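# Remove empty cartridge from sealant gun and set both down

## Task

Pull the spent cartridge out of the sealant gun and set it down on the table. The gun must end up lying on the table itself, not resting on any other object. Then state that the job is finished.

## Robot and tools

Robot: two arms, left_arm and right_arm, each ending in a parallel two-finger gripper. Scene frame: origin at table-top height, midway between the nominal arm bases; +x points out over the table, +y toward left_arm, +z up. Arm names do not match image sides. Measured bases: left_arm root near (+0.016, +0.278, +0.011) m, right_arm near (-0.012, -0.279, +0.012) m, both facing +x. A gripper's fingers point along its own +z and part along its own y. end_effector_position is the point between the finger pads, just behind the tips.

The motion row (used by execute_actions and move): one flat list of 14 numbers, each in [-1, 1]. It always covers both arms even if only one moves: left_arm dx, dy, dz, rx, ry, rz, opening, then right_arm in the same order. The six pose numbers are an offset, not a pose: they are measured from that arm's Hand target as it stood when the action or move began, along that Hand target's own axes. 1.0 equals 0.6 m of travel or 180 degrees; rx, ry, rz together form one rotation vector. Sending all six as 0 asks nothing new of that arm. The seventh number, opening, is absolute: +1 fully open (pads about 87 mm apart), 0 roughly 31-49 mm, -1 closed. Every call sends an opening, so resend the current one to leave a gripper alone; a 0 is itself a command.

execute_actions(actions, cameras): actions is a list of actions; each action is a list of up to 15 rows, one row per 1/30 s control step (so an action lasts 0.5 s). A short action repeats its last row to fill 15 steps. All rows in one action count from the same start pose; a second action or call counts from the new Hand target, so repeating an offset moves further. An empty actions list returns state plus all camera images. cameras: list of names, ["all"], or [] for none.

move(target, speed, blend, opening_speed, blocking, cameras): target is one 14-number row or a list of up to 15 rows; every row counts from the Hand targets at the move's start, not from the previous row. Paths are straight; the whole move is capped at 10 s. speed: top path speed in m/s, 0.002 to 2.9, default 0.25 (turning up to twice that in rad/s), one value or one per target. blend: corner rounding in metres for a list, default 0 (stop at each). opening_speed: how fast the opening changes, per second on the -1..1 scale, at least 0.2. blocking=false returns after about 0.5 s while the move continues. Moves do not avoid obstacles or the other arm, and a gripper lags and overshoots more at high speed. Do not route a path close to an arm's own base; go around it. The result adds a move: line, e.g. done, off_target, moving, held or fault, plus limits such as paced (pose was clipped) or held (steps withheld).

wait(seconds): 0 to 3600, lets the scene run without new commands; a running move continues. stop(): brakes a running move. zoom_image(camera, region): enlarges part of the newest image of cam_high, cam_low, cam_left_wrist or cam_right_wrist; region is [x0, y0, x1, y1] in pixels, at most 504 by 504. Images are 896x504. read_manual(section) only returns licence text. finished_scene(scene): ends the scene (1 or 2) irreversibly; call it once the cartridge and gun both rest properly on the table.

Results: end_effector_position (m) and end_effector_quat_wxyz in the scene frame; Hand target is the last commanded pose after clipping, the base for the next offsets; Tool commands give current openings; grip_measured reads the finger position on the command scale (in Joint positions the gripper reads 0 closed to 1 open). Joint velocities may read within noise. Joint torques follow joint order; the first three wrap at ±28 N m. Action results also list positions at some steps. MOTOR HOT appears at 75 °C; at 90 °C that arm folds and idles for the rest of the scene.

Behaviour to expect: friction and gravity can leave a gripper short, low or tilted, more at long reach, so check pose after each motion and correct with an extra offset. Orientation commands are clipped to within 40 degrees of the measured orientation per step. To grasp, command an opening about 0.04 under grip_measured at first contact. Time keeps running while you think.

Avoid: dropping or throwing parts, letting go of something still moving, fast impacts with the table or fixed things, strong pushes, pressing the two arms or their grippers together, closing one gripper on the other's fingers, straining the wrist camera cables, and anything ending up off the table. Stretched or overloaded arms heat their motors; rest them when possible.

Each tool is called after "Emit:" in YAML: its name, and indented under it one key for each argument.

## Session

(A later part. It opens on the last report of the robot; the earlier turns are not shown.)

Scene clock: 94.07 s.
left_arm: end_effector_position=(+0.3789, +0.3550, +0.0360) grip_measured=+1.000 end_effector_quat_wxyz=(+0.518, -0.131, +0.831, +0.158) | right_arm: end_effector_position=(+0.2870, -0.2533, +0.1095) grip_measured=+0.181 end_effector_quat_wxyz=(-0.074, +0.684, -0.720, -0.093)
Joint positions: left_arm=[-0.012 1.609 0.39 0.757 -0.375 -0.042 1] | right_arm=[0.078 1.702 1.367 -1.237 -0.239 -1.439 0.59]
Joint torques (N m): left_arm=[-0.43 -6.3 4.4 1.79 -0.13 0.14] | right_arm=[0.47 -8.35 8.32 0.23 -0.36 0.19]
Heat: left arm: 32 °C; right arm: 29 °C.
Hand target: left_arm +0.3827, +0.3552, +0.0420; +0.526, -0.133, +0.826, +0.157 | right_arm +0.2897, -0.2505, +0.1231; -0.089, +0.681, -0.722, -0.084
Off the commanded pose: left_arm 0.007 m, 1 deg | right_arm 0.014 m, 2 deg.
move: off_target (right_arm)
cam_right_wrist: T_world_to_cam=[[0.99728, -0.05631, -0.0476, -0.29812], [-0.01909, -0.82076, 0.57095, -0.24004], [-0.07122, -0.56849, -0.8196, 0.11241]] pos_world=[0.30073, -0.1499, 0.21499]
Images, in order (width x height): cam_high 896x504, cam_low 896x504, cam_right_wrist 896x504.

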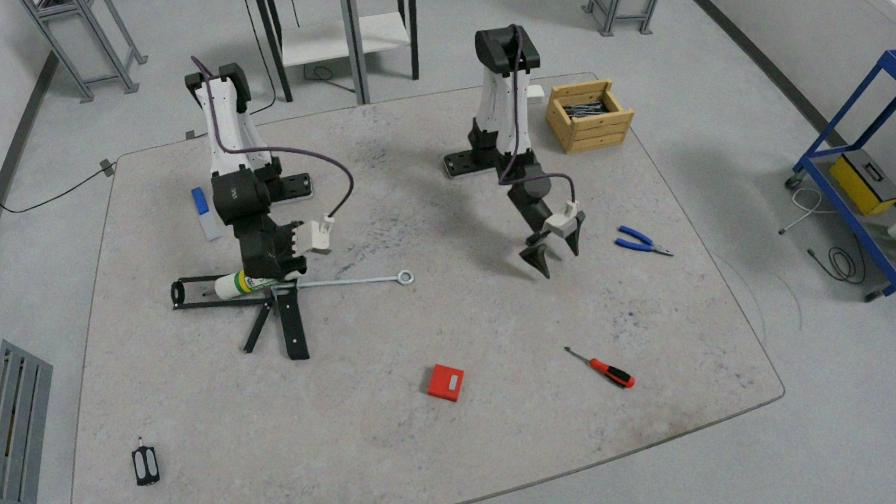

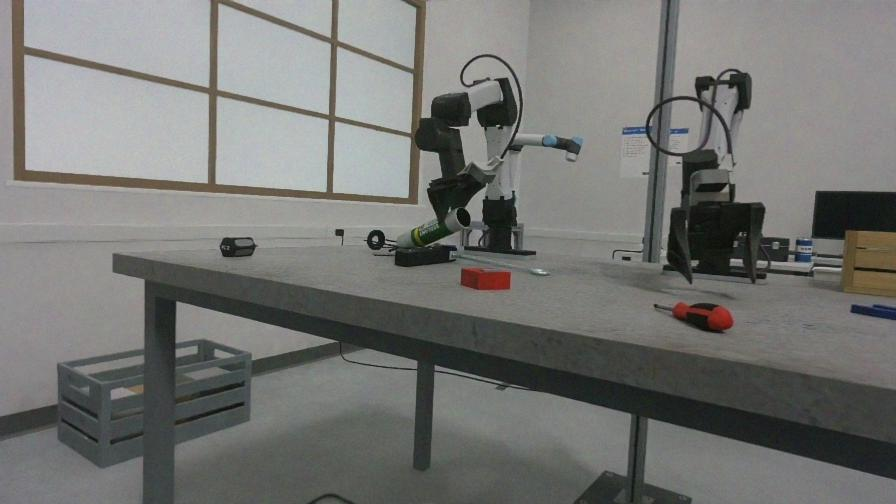

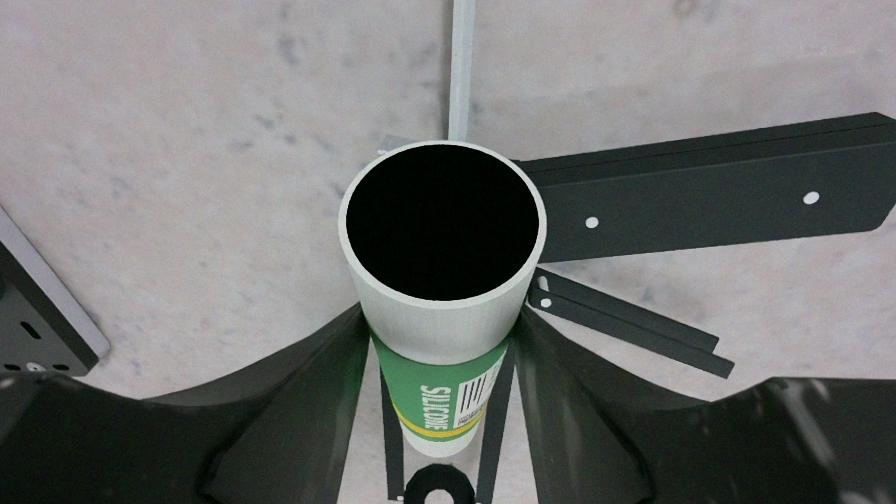

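Emit:
move:
  target:
    - [0,0,0,0,0,0,1,-0.035,0,-0.141,0,0,0,-0.1]
    - [0,0,0,0,0,0,1,-0.461,0.1925,-0.034,0,0.08,0,-0.1]
  speed: 0.18
  blend: 0.03
  cameras: ["cam_high","cam_right_wrist","cam_low"]

Emit:
zoom_image:
  camera: "cam_low"
  region: [400, 130, 600, 290]

Scene clock: 109.97 s.
left_arm: end_effector_position=(+0.3789, +0.3550, +0.0360) grip_measured=+1.000 end_effector_quat_wxyz=(+0.518, -0.131, +0.831, +0.158) | right_arm: end_effector_position=(+0.1864, +0.0213, +0.2083) grip_measured=+0.181 end_effector_quat_wxyz=(-0.068, +0.692, -0.718, -0.024)
Joint positions: left_arm=[-0.012 1.609 0.39 0.757 -0.375 -0.042 1] | right_arm=[1.035 1.98 2.115 -1.563 -0.01 -0.497 0.59]
Joint torques (N m): left_arm=[-0.27 -6.52 4.56 1.74 -0.13 0.08] | right_arm=[-0.1 -7.01 8.34 0.54 -0.01 0.14]
Heat: left arm: 32 °C; right arm: 30 °C.
Hand target: left_arm +0.3827, +0.3552, +0.0420; +0.526, -0.133, +0.826, +0.157 | right_arm +0.1897, +0.0193, +0.2101; +0.002, +0.686, -0.727, +0.002
Off the commanded pose: left_arm 0.007 m, 1 deg | right_arm 0.004 m, 9 deg.
joint sent to its limit (right arm) — joint 4 (wrist pitch), lower limit. The joint targets are off in orientation, not in position.
move: off_target (right_arm)
cam_right_wrist: T_world_to_cam=[[0.99775, -0.04982, 0.04494, -0.19712], [-0.06708, -0.7536, 0.6539, -0.08275], [0.00129, -0.65544, -0.75525, 0.31725]] pos_world=[0.19072, 0.13576, 0.30257]
Images, in order (width x height): cam_high 896x504, cam_low 896x504, cam_right_wrist 896x504.

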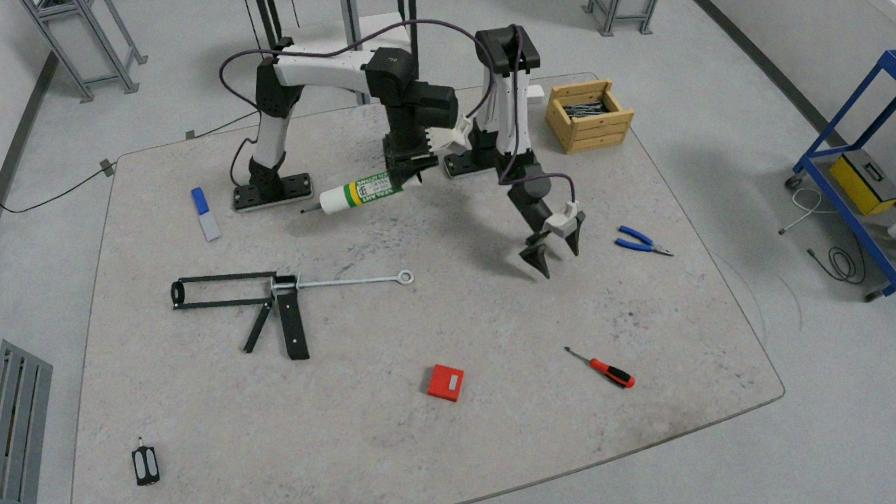

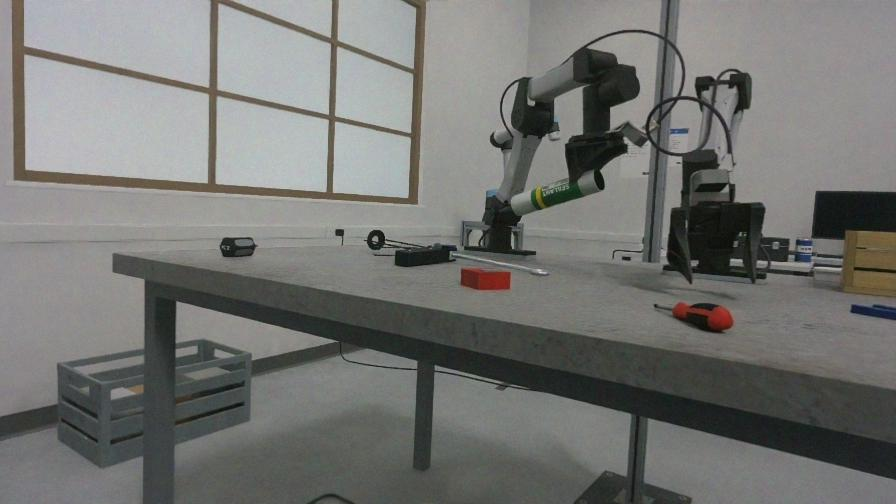

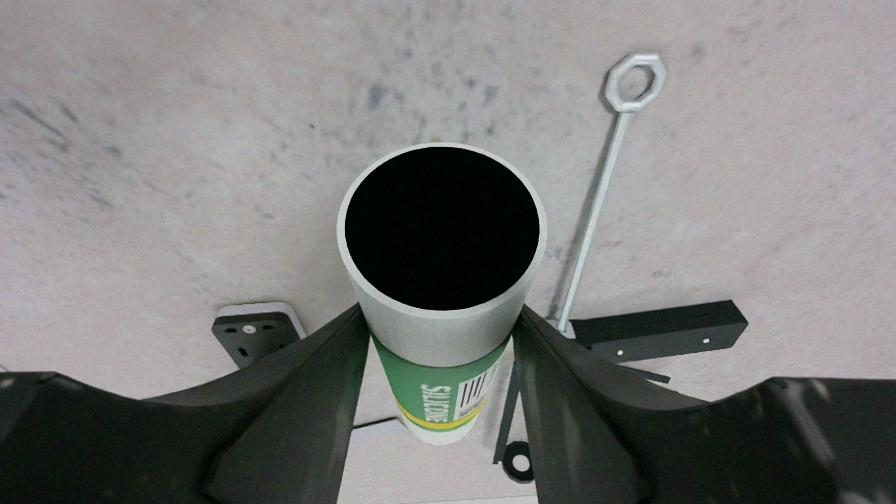

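Scaled by 2.520 from the camera's image (finer frame: 1280x720).

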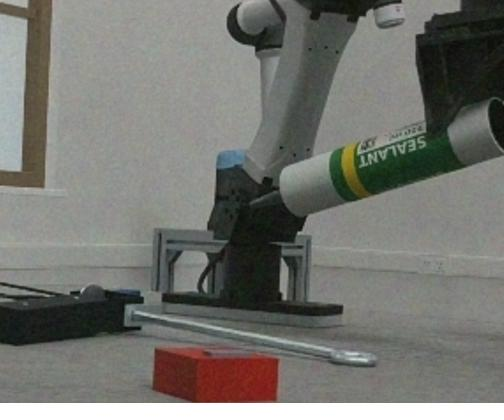

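Emit:
move:
  target: [0,0,0,0,0,0,1,-0.019,-0.041,0.183,0,0.065,0,-0.1]
  speed: 0.18
  cameras: ["cam_high","cam_right_wrist","cam_low"]

Emit:
zoom_image:
  camera: "cam_low"
  region: [450, 130, 650, 290]

Scene clock: 117.53 s.
left_arm: end_effector_position=(+0.3789, +0.3552, +0.0360) grip_measured=+1.000 end_effector_quat_wxyz=(+0.518, -0.132, +0.831, +0.158) | right_arm: end_effector_position=(+0.2101, +0.0299, +0.1035) grip_measured=+0.169 end_effector_quat_wxyz=(+0.060, +0.691, -0.718, +0.056)
Joint positions: left_arm=[-0.011 1.609 0.39 0.757 -0.375 -0.042 1] | right_arm=[1.032 2.32 2.175 -1.572 0.075 -0.493 0.585]
Joint torques (N m): left_arm=[-0.34 -6.52 4.37 1.74 -0.14 0.1] | right_arm=[-0.29 -8.51 7.62 -0.06 0.11 0.15]
Heat: left arm: 33 °C; right arm: 30 °C.
Hand target: left_arm +0.3827, +0.3552, +0.0420; +0.526, -0.133, +0.826, +0.157 | right_arm +0.2149, +0.0285, +0.1002; +0.076, +0.682, -0.723, +0.072
Off the commanded pose: left_arm 0.007 m, 1 deg | right_arm 0.006 m, 3 deg.
joint sent to its limit (right arm) — joint 4 (wrist pitch), lower limit. The joint targets still meet the commanded pose.
move: off_target (right_arm)
cam_right_wrist: T_world_to_cam=[[0.9985, -0.05282, -0.01439, -0.20956], [-0.01596, -0.53229, 0.84641, -0.04342], [-0.05237, -0.84491, -0.53234, 0.23766]] pos_world=[0.221, 0.16662, 0.16025]
Images, in order (width x height): cam_high 896x504, cam_low 896x504, cam_right_wrist 896x504.

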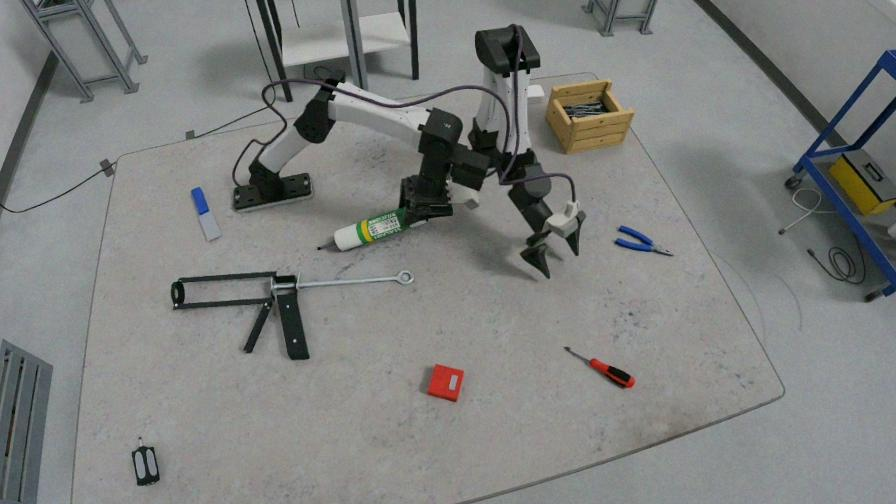

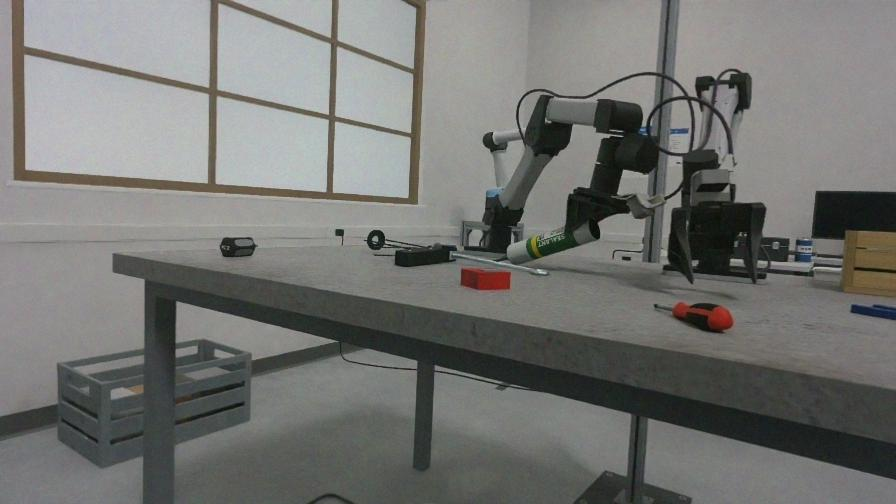

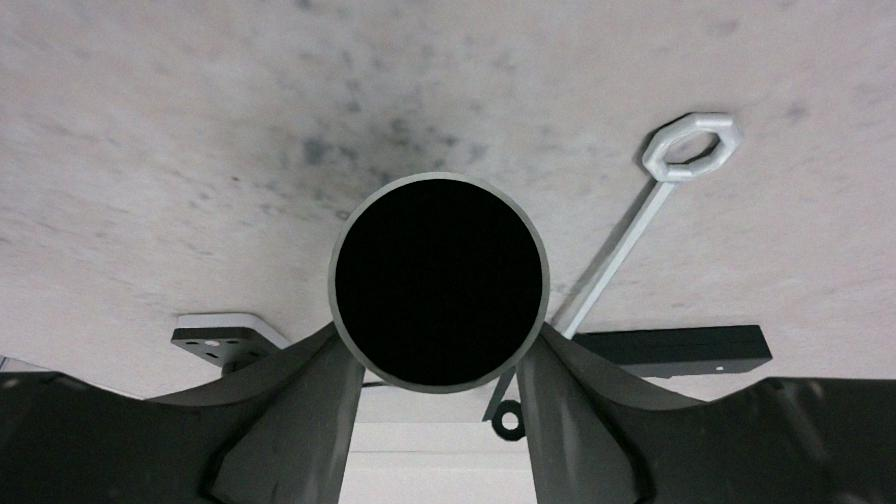

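Scaled by 2.520 from the camera's image (finer frame: 1280x720).

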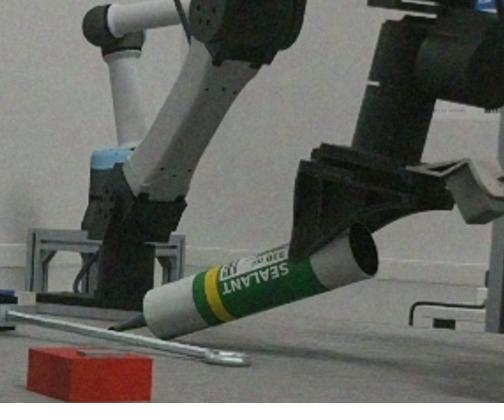

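Emit:
move:
  target: [0,0,0,0,0,0,1,-0.04,0,0.09,0,0,0,-0.1]
  speed: 0.08
  cameras: ["cam_high","cam_right_wrist","cam_low"]

Emit:
zoom_image:
  camera: "cam_low"
  region: [450, 150, 650, 310]

Scene clock: 123.03 s.
left_arm: end_effector_position=(+0.3786, +0.3563, +0.0360) grip_measured=+1.000 end_effector_quat_wxyz=(+0.517, -0.133, +0.830, +0.158) | right_arm: end_effector_position=(+0.2121, +0.0333, +0.0583) grip_measured=+0.165 end_effector_quat_wxyz=(+0.085, +0.685, -0.721, +0.064)
Joint positions: left_arm=[-0.008 1.609 0.39 0.757 -0.375 -0.042 1] | right_arm=[1.032 2.405 2.126 -1.491 0.078 -0.479 0.583]
Joint torques (N m): left_arm=[-0.61 -6.43 4.71 1.78 -0.17 0.11] | right_arm=[0.53 -8.01 5.53 0.47 0.06 0.21]
Heat: left arm: 33 °C; right arm: 30 °C.
Hand target: left_arm +0.3827, +0.3552, +0.0420; +0.526, -0.133, +0.826, +0.157 | right_arm +0.2157, +0.0407, +0.0425; +0.076, +0.682, -0.723, +0.072
Off the commanded pose: left_arm 0.007 m, 1 deg | right_arm 0.018 m, 1 deg.
move: off_target (right_arm)
cam_right_wrist: T_world_to_cam=[[0.9972, -0.067, -0.03329, -0.21015], [-0.00403, -0.49243, 0.87034, -0.00851], [-0.07471, -0.86777, -0.49132, 0.21963]] pos_world=[0.22593, 0.17231, 0.10832]
Images, in order (width x height): cam_high 896x504, cam_low 896x504, cam_right_wrist 896x504.

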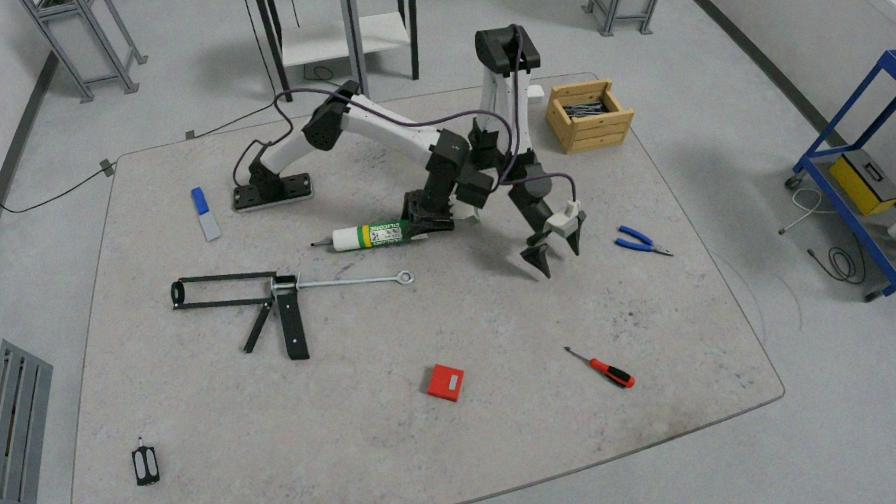

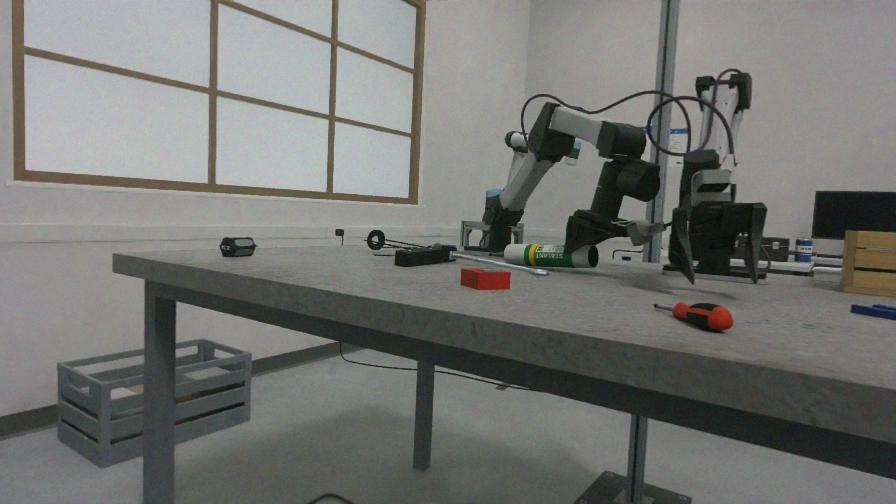

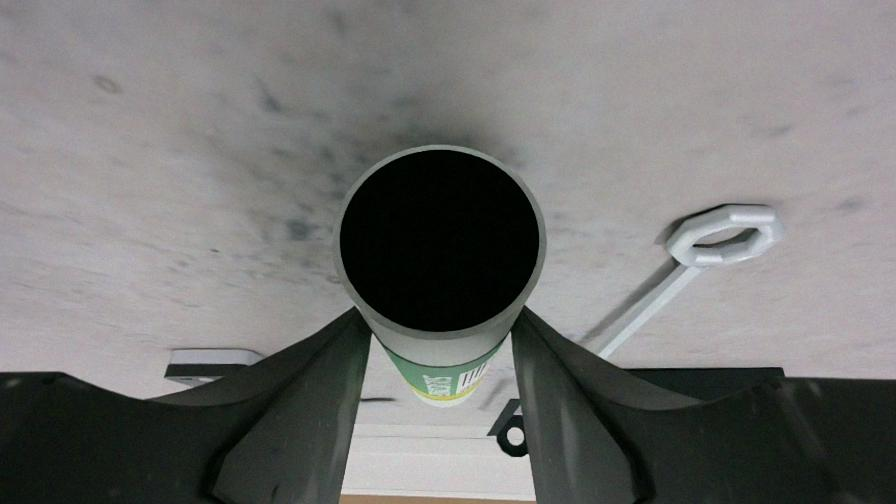

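Scaled by 2.520 from the camera's image (finer frame: 1280x720).

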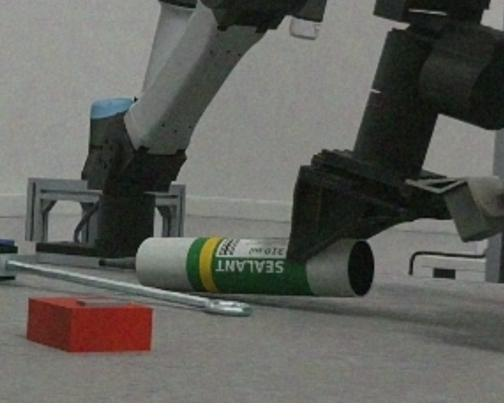

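Emit:
move:
  target: [0,0,0,0,0,0,1,0.073,0,0.0156,0,0,0,-0.1]
  speed: 0.08
  cameras: ["cam_high","cam_right_wrist","cam_low"]

Emit:
zoom_image:
  camera: "cam_low"
  region: [450, 180, 650, 310]

Scene clock: 127.60 s.
left_arm: end_effector_position=(+0.3786, +0.3563, +0.0360) grip_measured=+1.000 end_effector_quat_wxyz=(+0.517, -0.133, +0.830, +0.158) | right_arm: end_effector_position=(+0.2036, -0.0102, +0.0451) grip_measured=+0.164 end_effector_quat_wxyz=(+0.105, +0.677, -0.725, +0.077)
Joint positions: left_arm=[-0.008 1.609 0.39 0.757 -0.375 -0.042 1] | right_arm=[0.998 2.272 1.824 -1.366 0.096 -0.49 0.582]
Joint torques (N m): left_arm=[-0.62 -6.65 4.57 1.78 -0.14 0.08] | right_arm=[-0.73 -11.08 3.95 0.57 0.01 -0.24]
Heat: left arm: 33 °C; right arm: 30 °C.
Hand target: left_arm +0.3827, +0.3552, +0.0420; +0.526, -0.133, +0.826, +0.157 | right_arm +0.2129, -0.0040, +0.0423; +0.076, +0.682, -0.723, +0.072
Off the commanded pose: left_arm 0.007 m, 1 deg | right_arm 0.012 m, 3 deg.
move: off_target (right_arm)
cam_right_wrist: T_world_to_cam=[[0.9954, -0.087, -0.04004, -0.20454], [-0.00359, -0.45166, 0.89218, -0.01915], [-0.0957, -0.88794, -0.4499, 0.17697]] pos_world=[0.22047, 0.13069, 0.08852]
Images, in order (width x height): cam_high 896x504, cam_low 896x504, cam_right_wrist 896x504.

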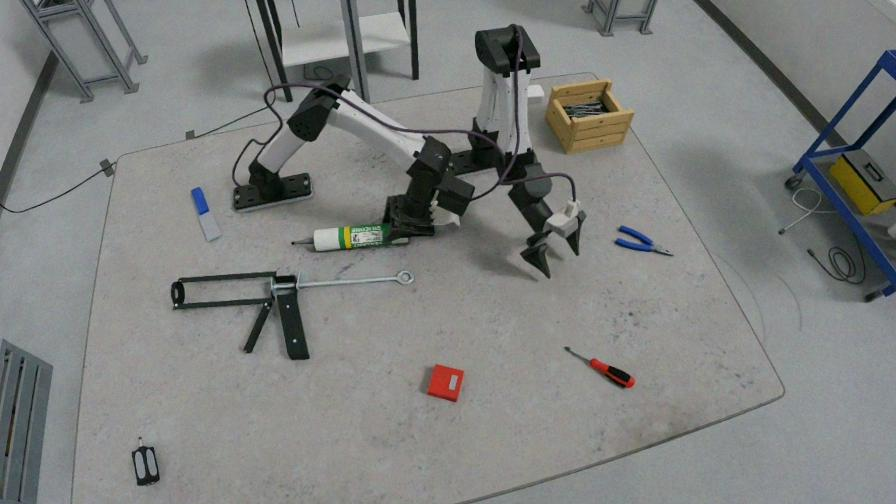

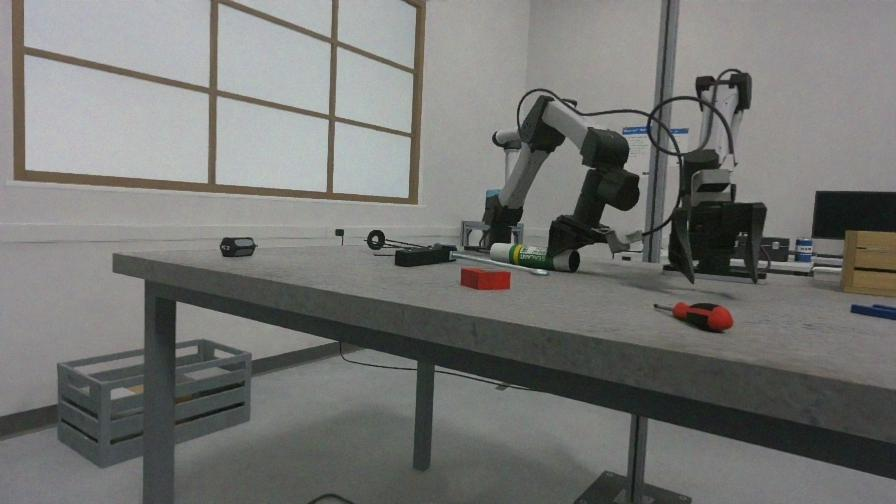

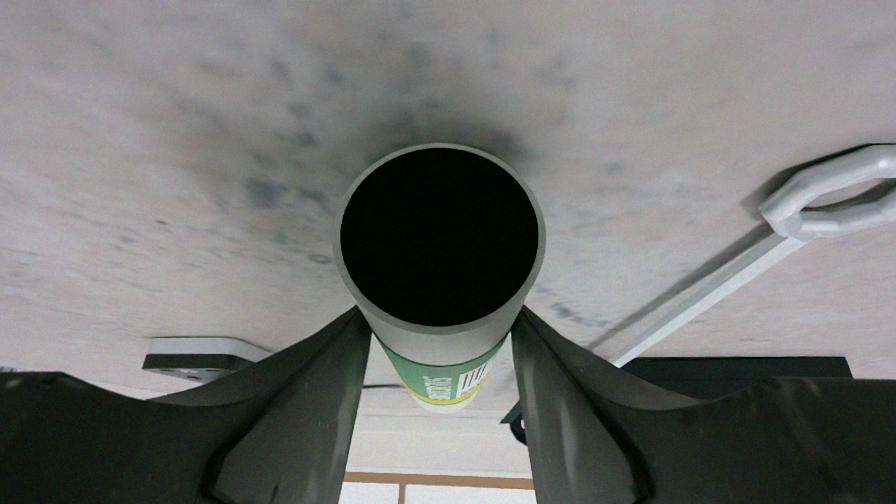

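Scaled by 2.520 from the camera's image (finer frame: 1280x720).

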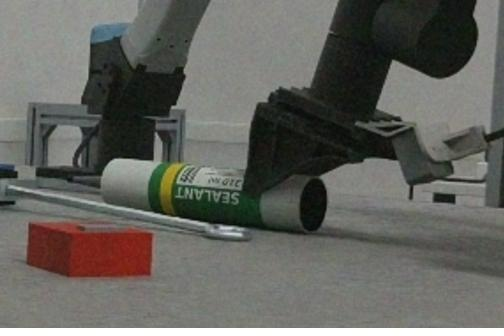

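Emit:
move:
  target:
    - [0,0,0,0,0,0,1,0,0,-0.002,0,0,0,0.65]
    - [0,0,0,0,0,0,1,0,0,-0.2,0,0,0,0.65]
  speed: 0.1
  opening_speed: 0.6
  cameras: ["cam_high","cam_right_wrist","cam_low"]

Scene clock: 132.77 s.
left_arm: end_effector_position=(+0.3786, +0.3563, +0.0360) grip_measured=+1.000 end_effector_quat_wxyz=(+0.517, -0.133, +0.830, +0.158) | right_arm: end_effector_position=(+0.2141, +0.0199, +0.1450) grip_measured=+0.650 end_effector_quat_wxyz=(+0.010, +0.688, -0.724, +0.052)
Joint positions: left_arm=[-0.008 1.609 0.39 0.757 -0.375 -0.042 1] | right_arm=[1.019 2.189 2.143 -1.571 0.096 -0.496 0.825]
Joint torques (N m): left_arm=[-0.68 -6.5 4.44 1.72 -0.2 0.07] | right_arm=[0.58 -11.82 7.54 0.2 0.07 -0.01]
Heat: left arm: 33 °C; right arm: 31 °C.
Hand target: left_arm +0.3827, +0.3552, +0.0420; +0.526, -0.133, +0.826, +0.157 | right_arm +0.2145, +0.0209, +0.1598; +0.077, +0.682, -0.723, +0.072
Off the commanded pose: left_arm 0.007 m, 1 deg | right_arm 0.015 m, 8 deg.
joint sent to its limit (right arm) — joint 4 (wrist pitch), lower limit. The joint targets are off in orientation, not in position.
move: off_target (right_arm)
cam_right_wrist: T_world_to_cam=[[0.99681, -0.0613, 0.05105, -0.22238], [-0.07753, -0.59387, 0.80081, -0.06279], [-0.01877, -0.80222, -0.59673, 0.25288]] pos_world=[0.22155, 0.15194, 0.21254]
Images, in order (width x height): cam_high 896x504, cam_low 896x504, cam_right_wrist 896x504.

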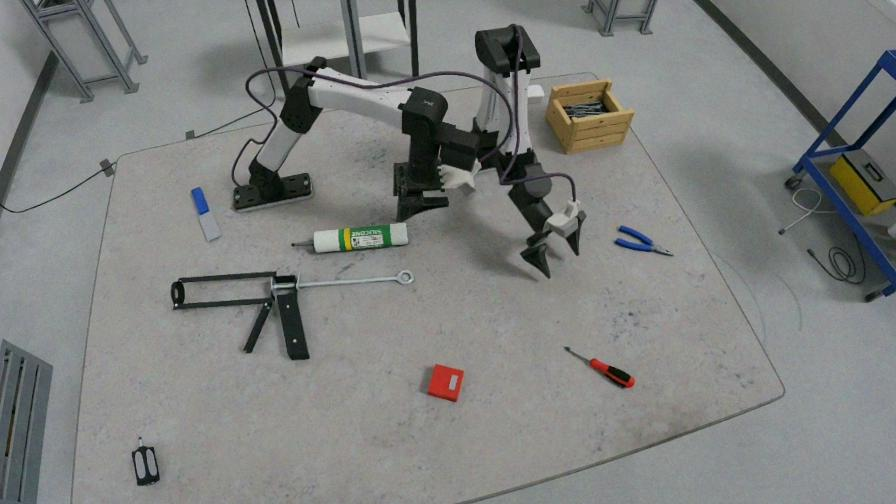

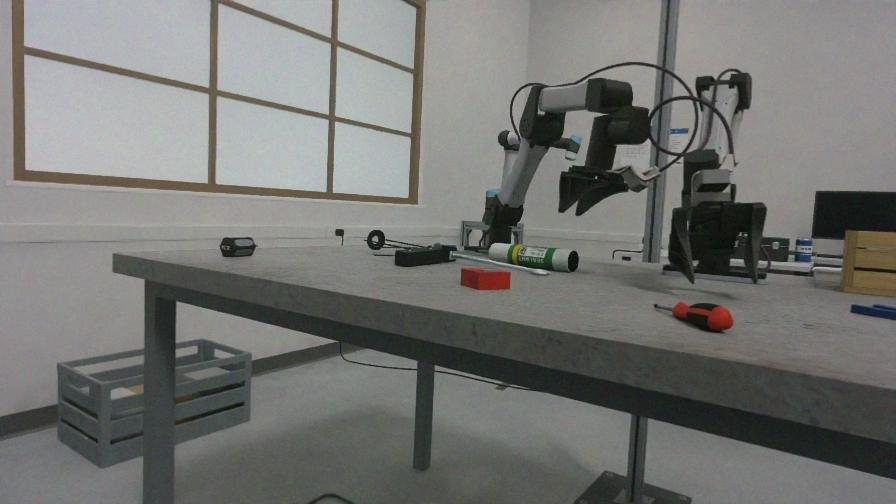

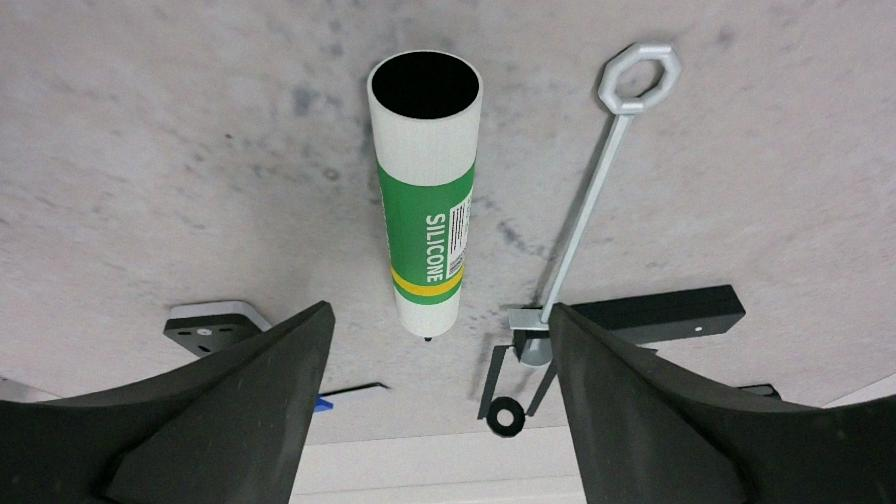

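Cartridge is out and resting on the table; the gun is flat on the table.

Emit:
finished_scene:
  scene: 1

The scene is finished: the task was done.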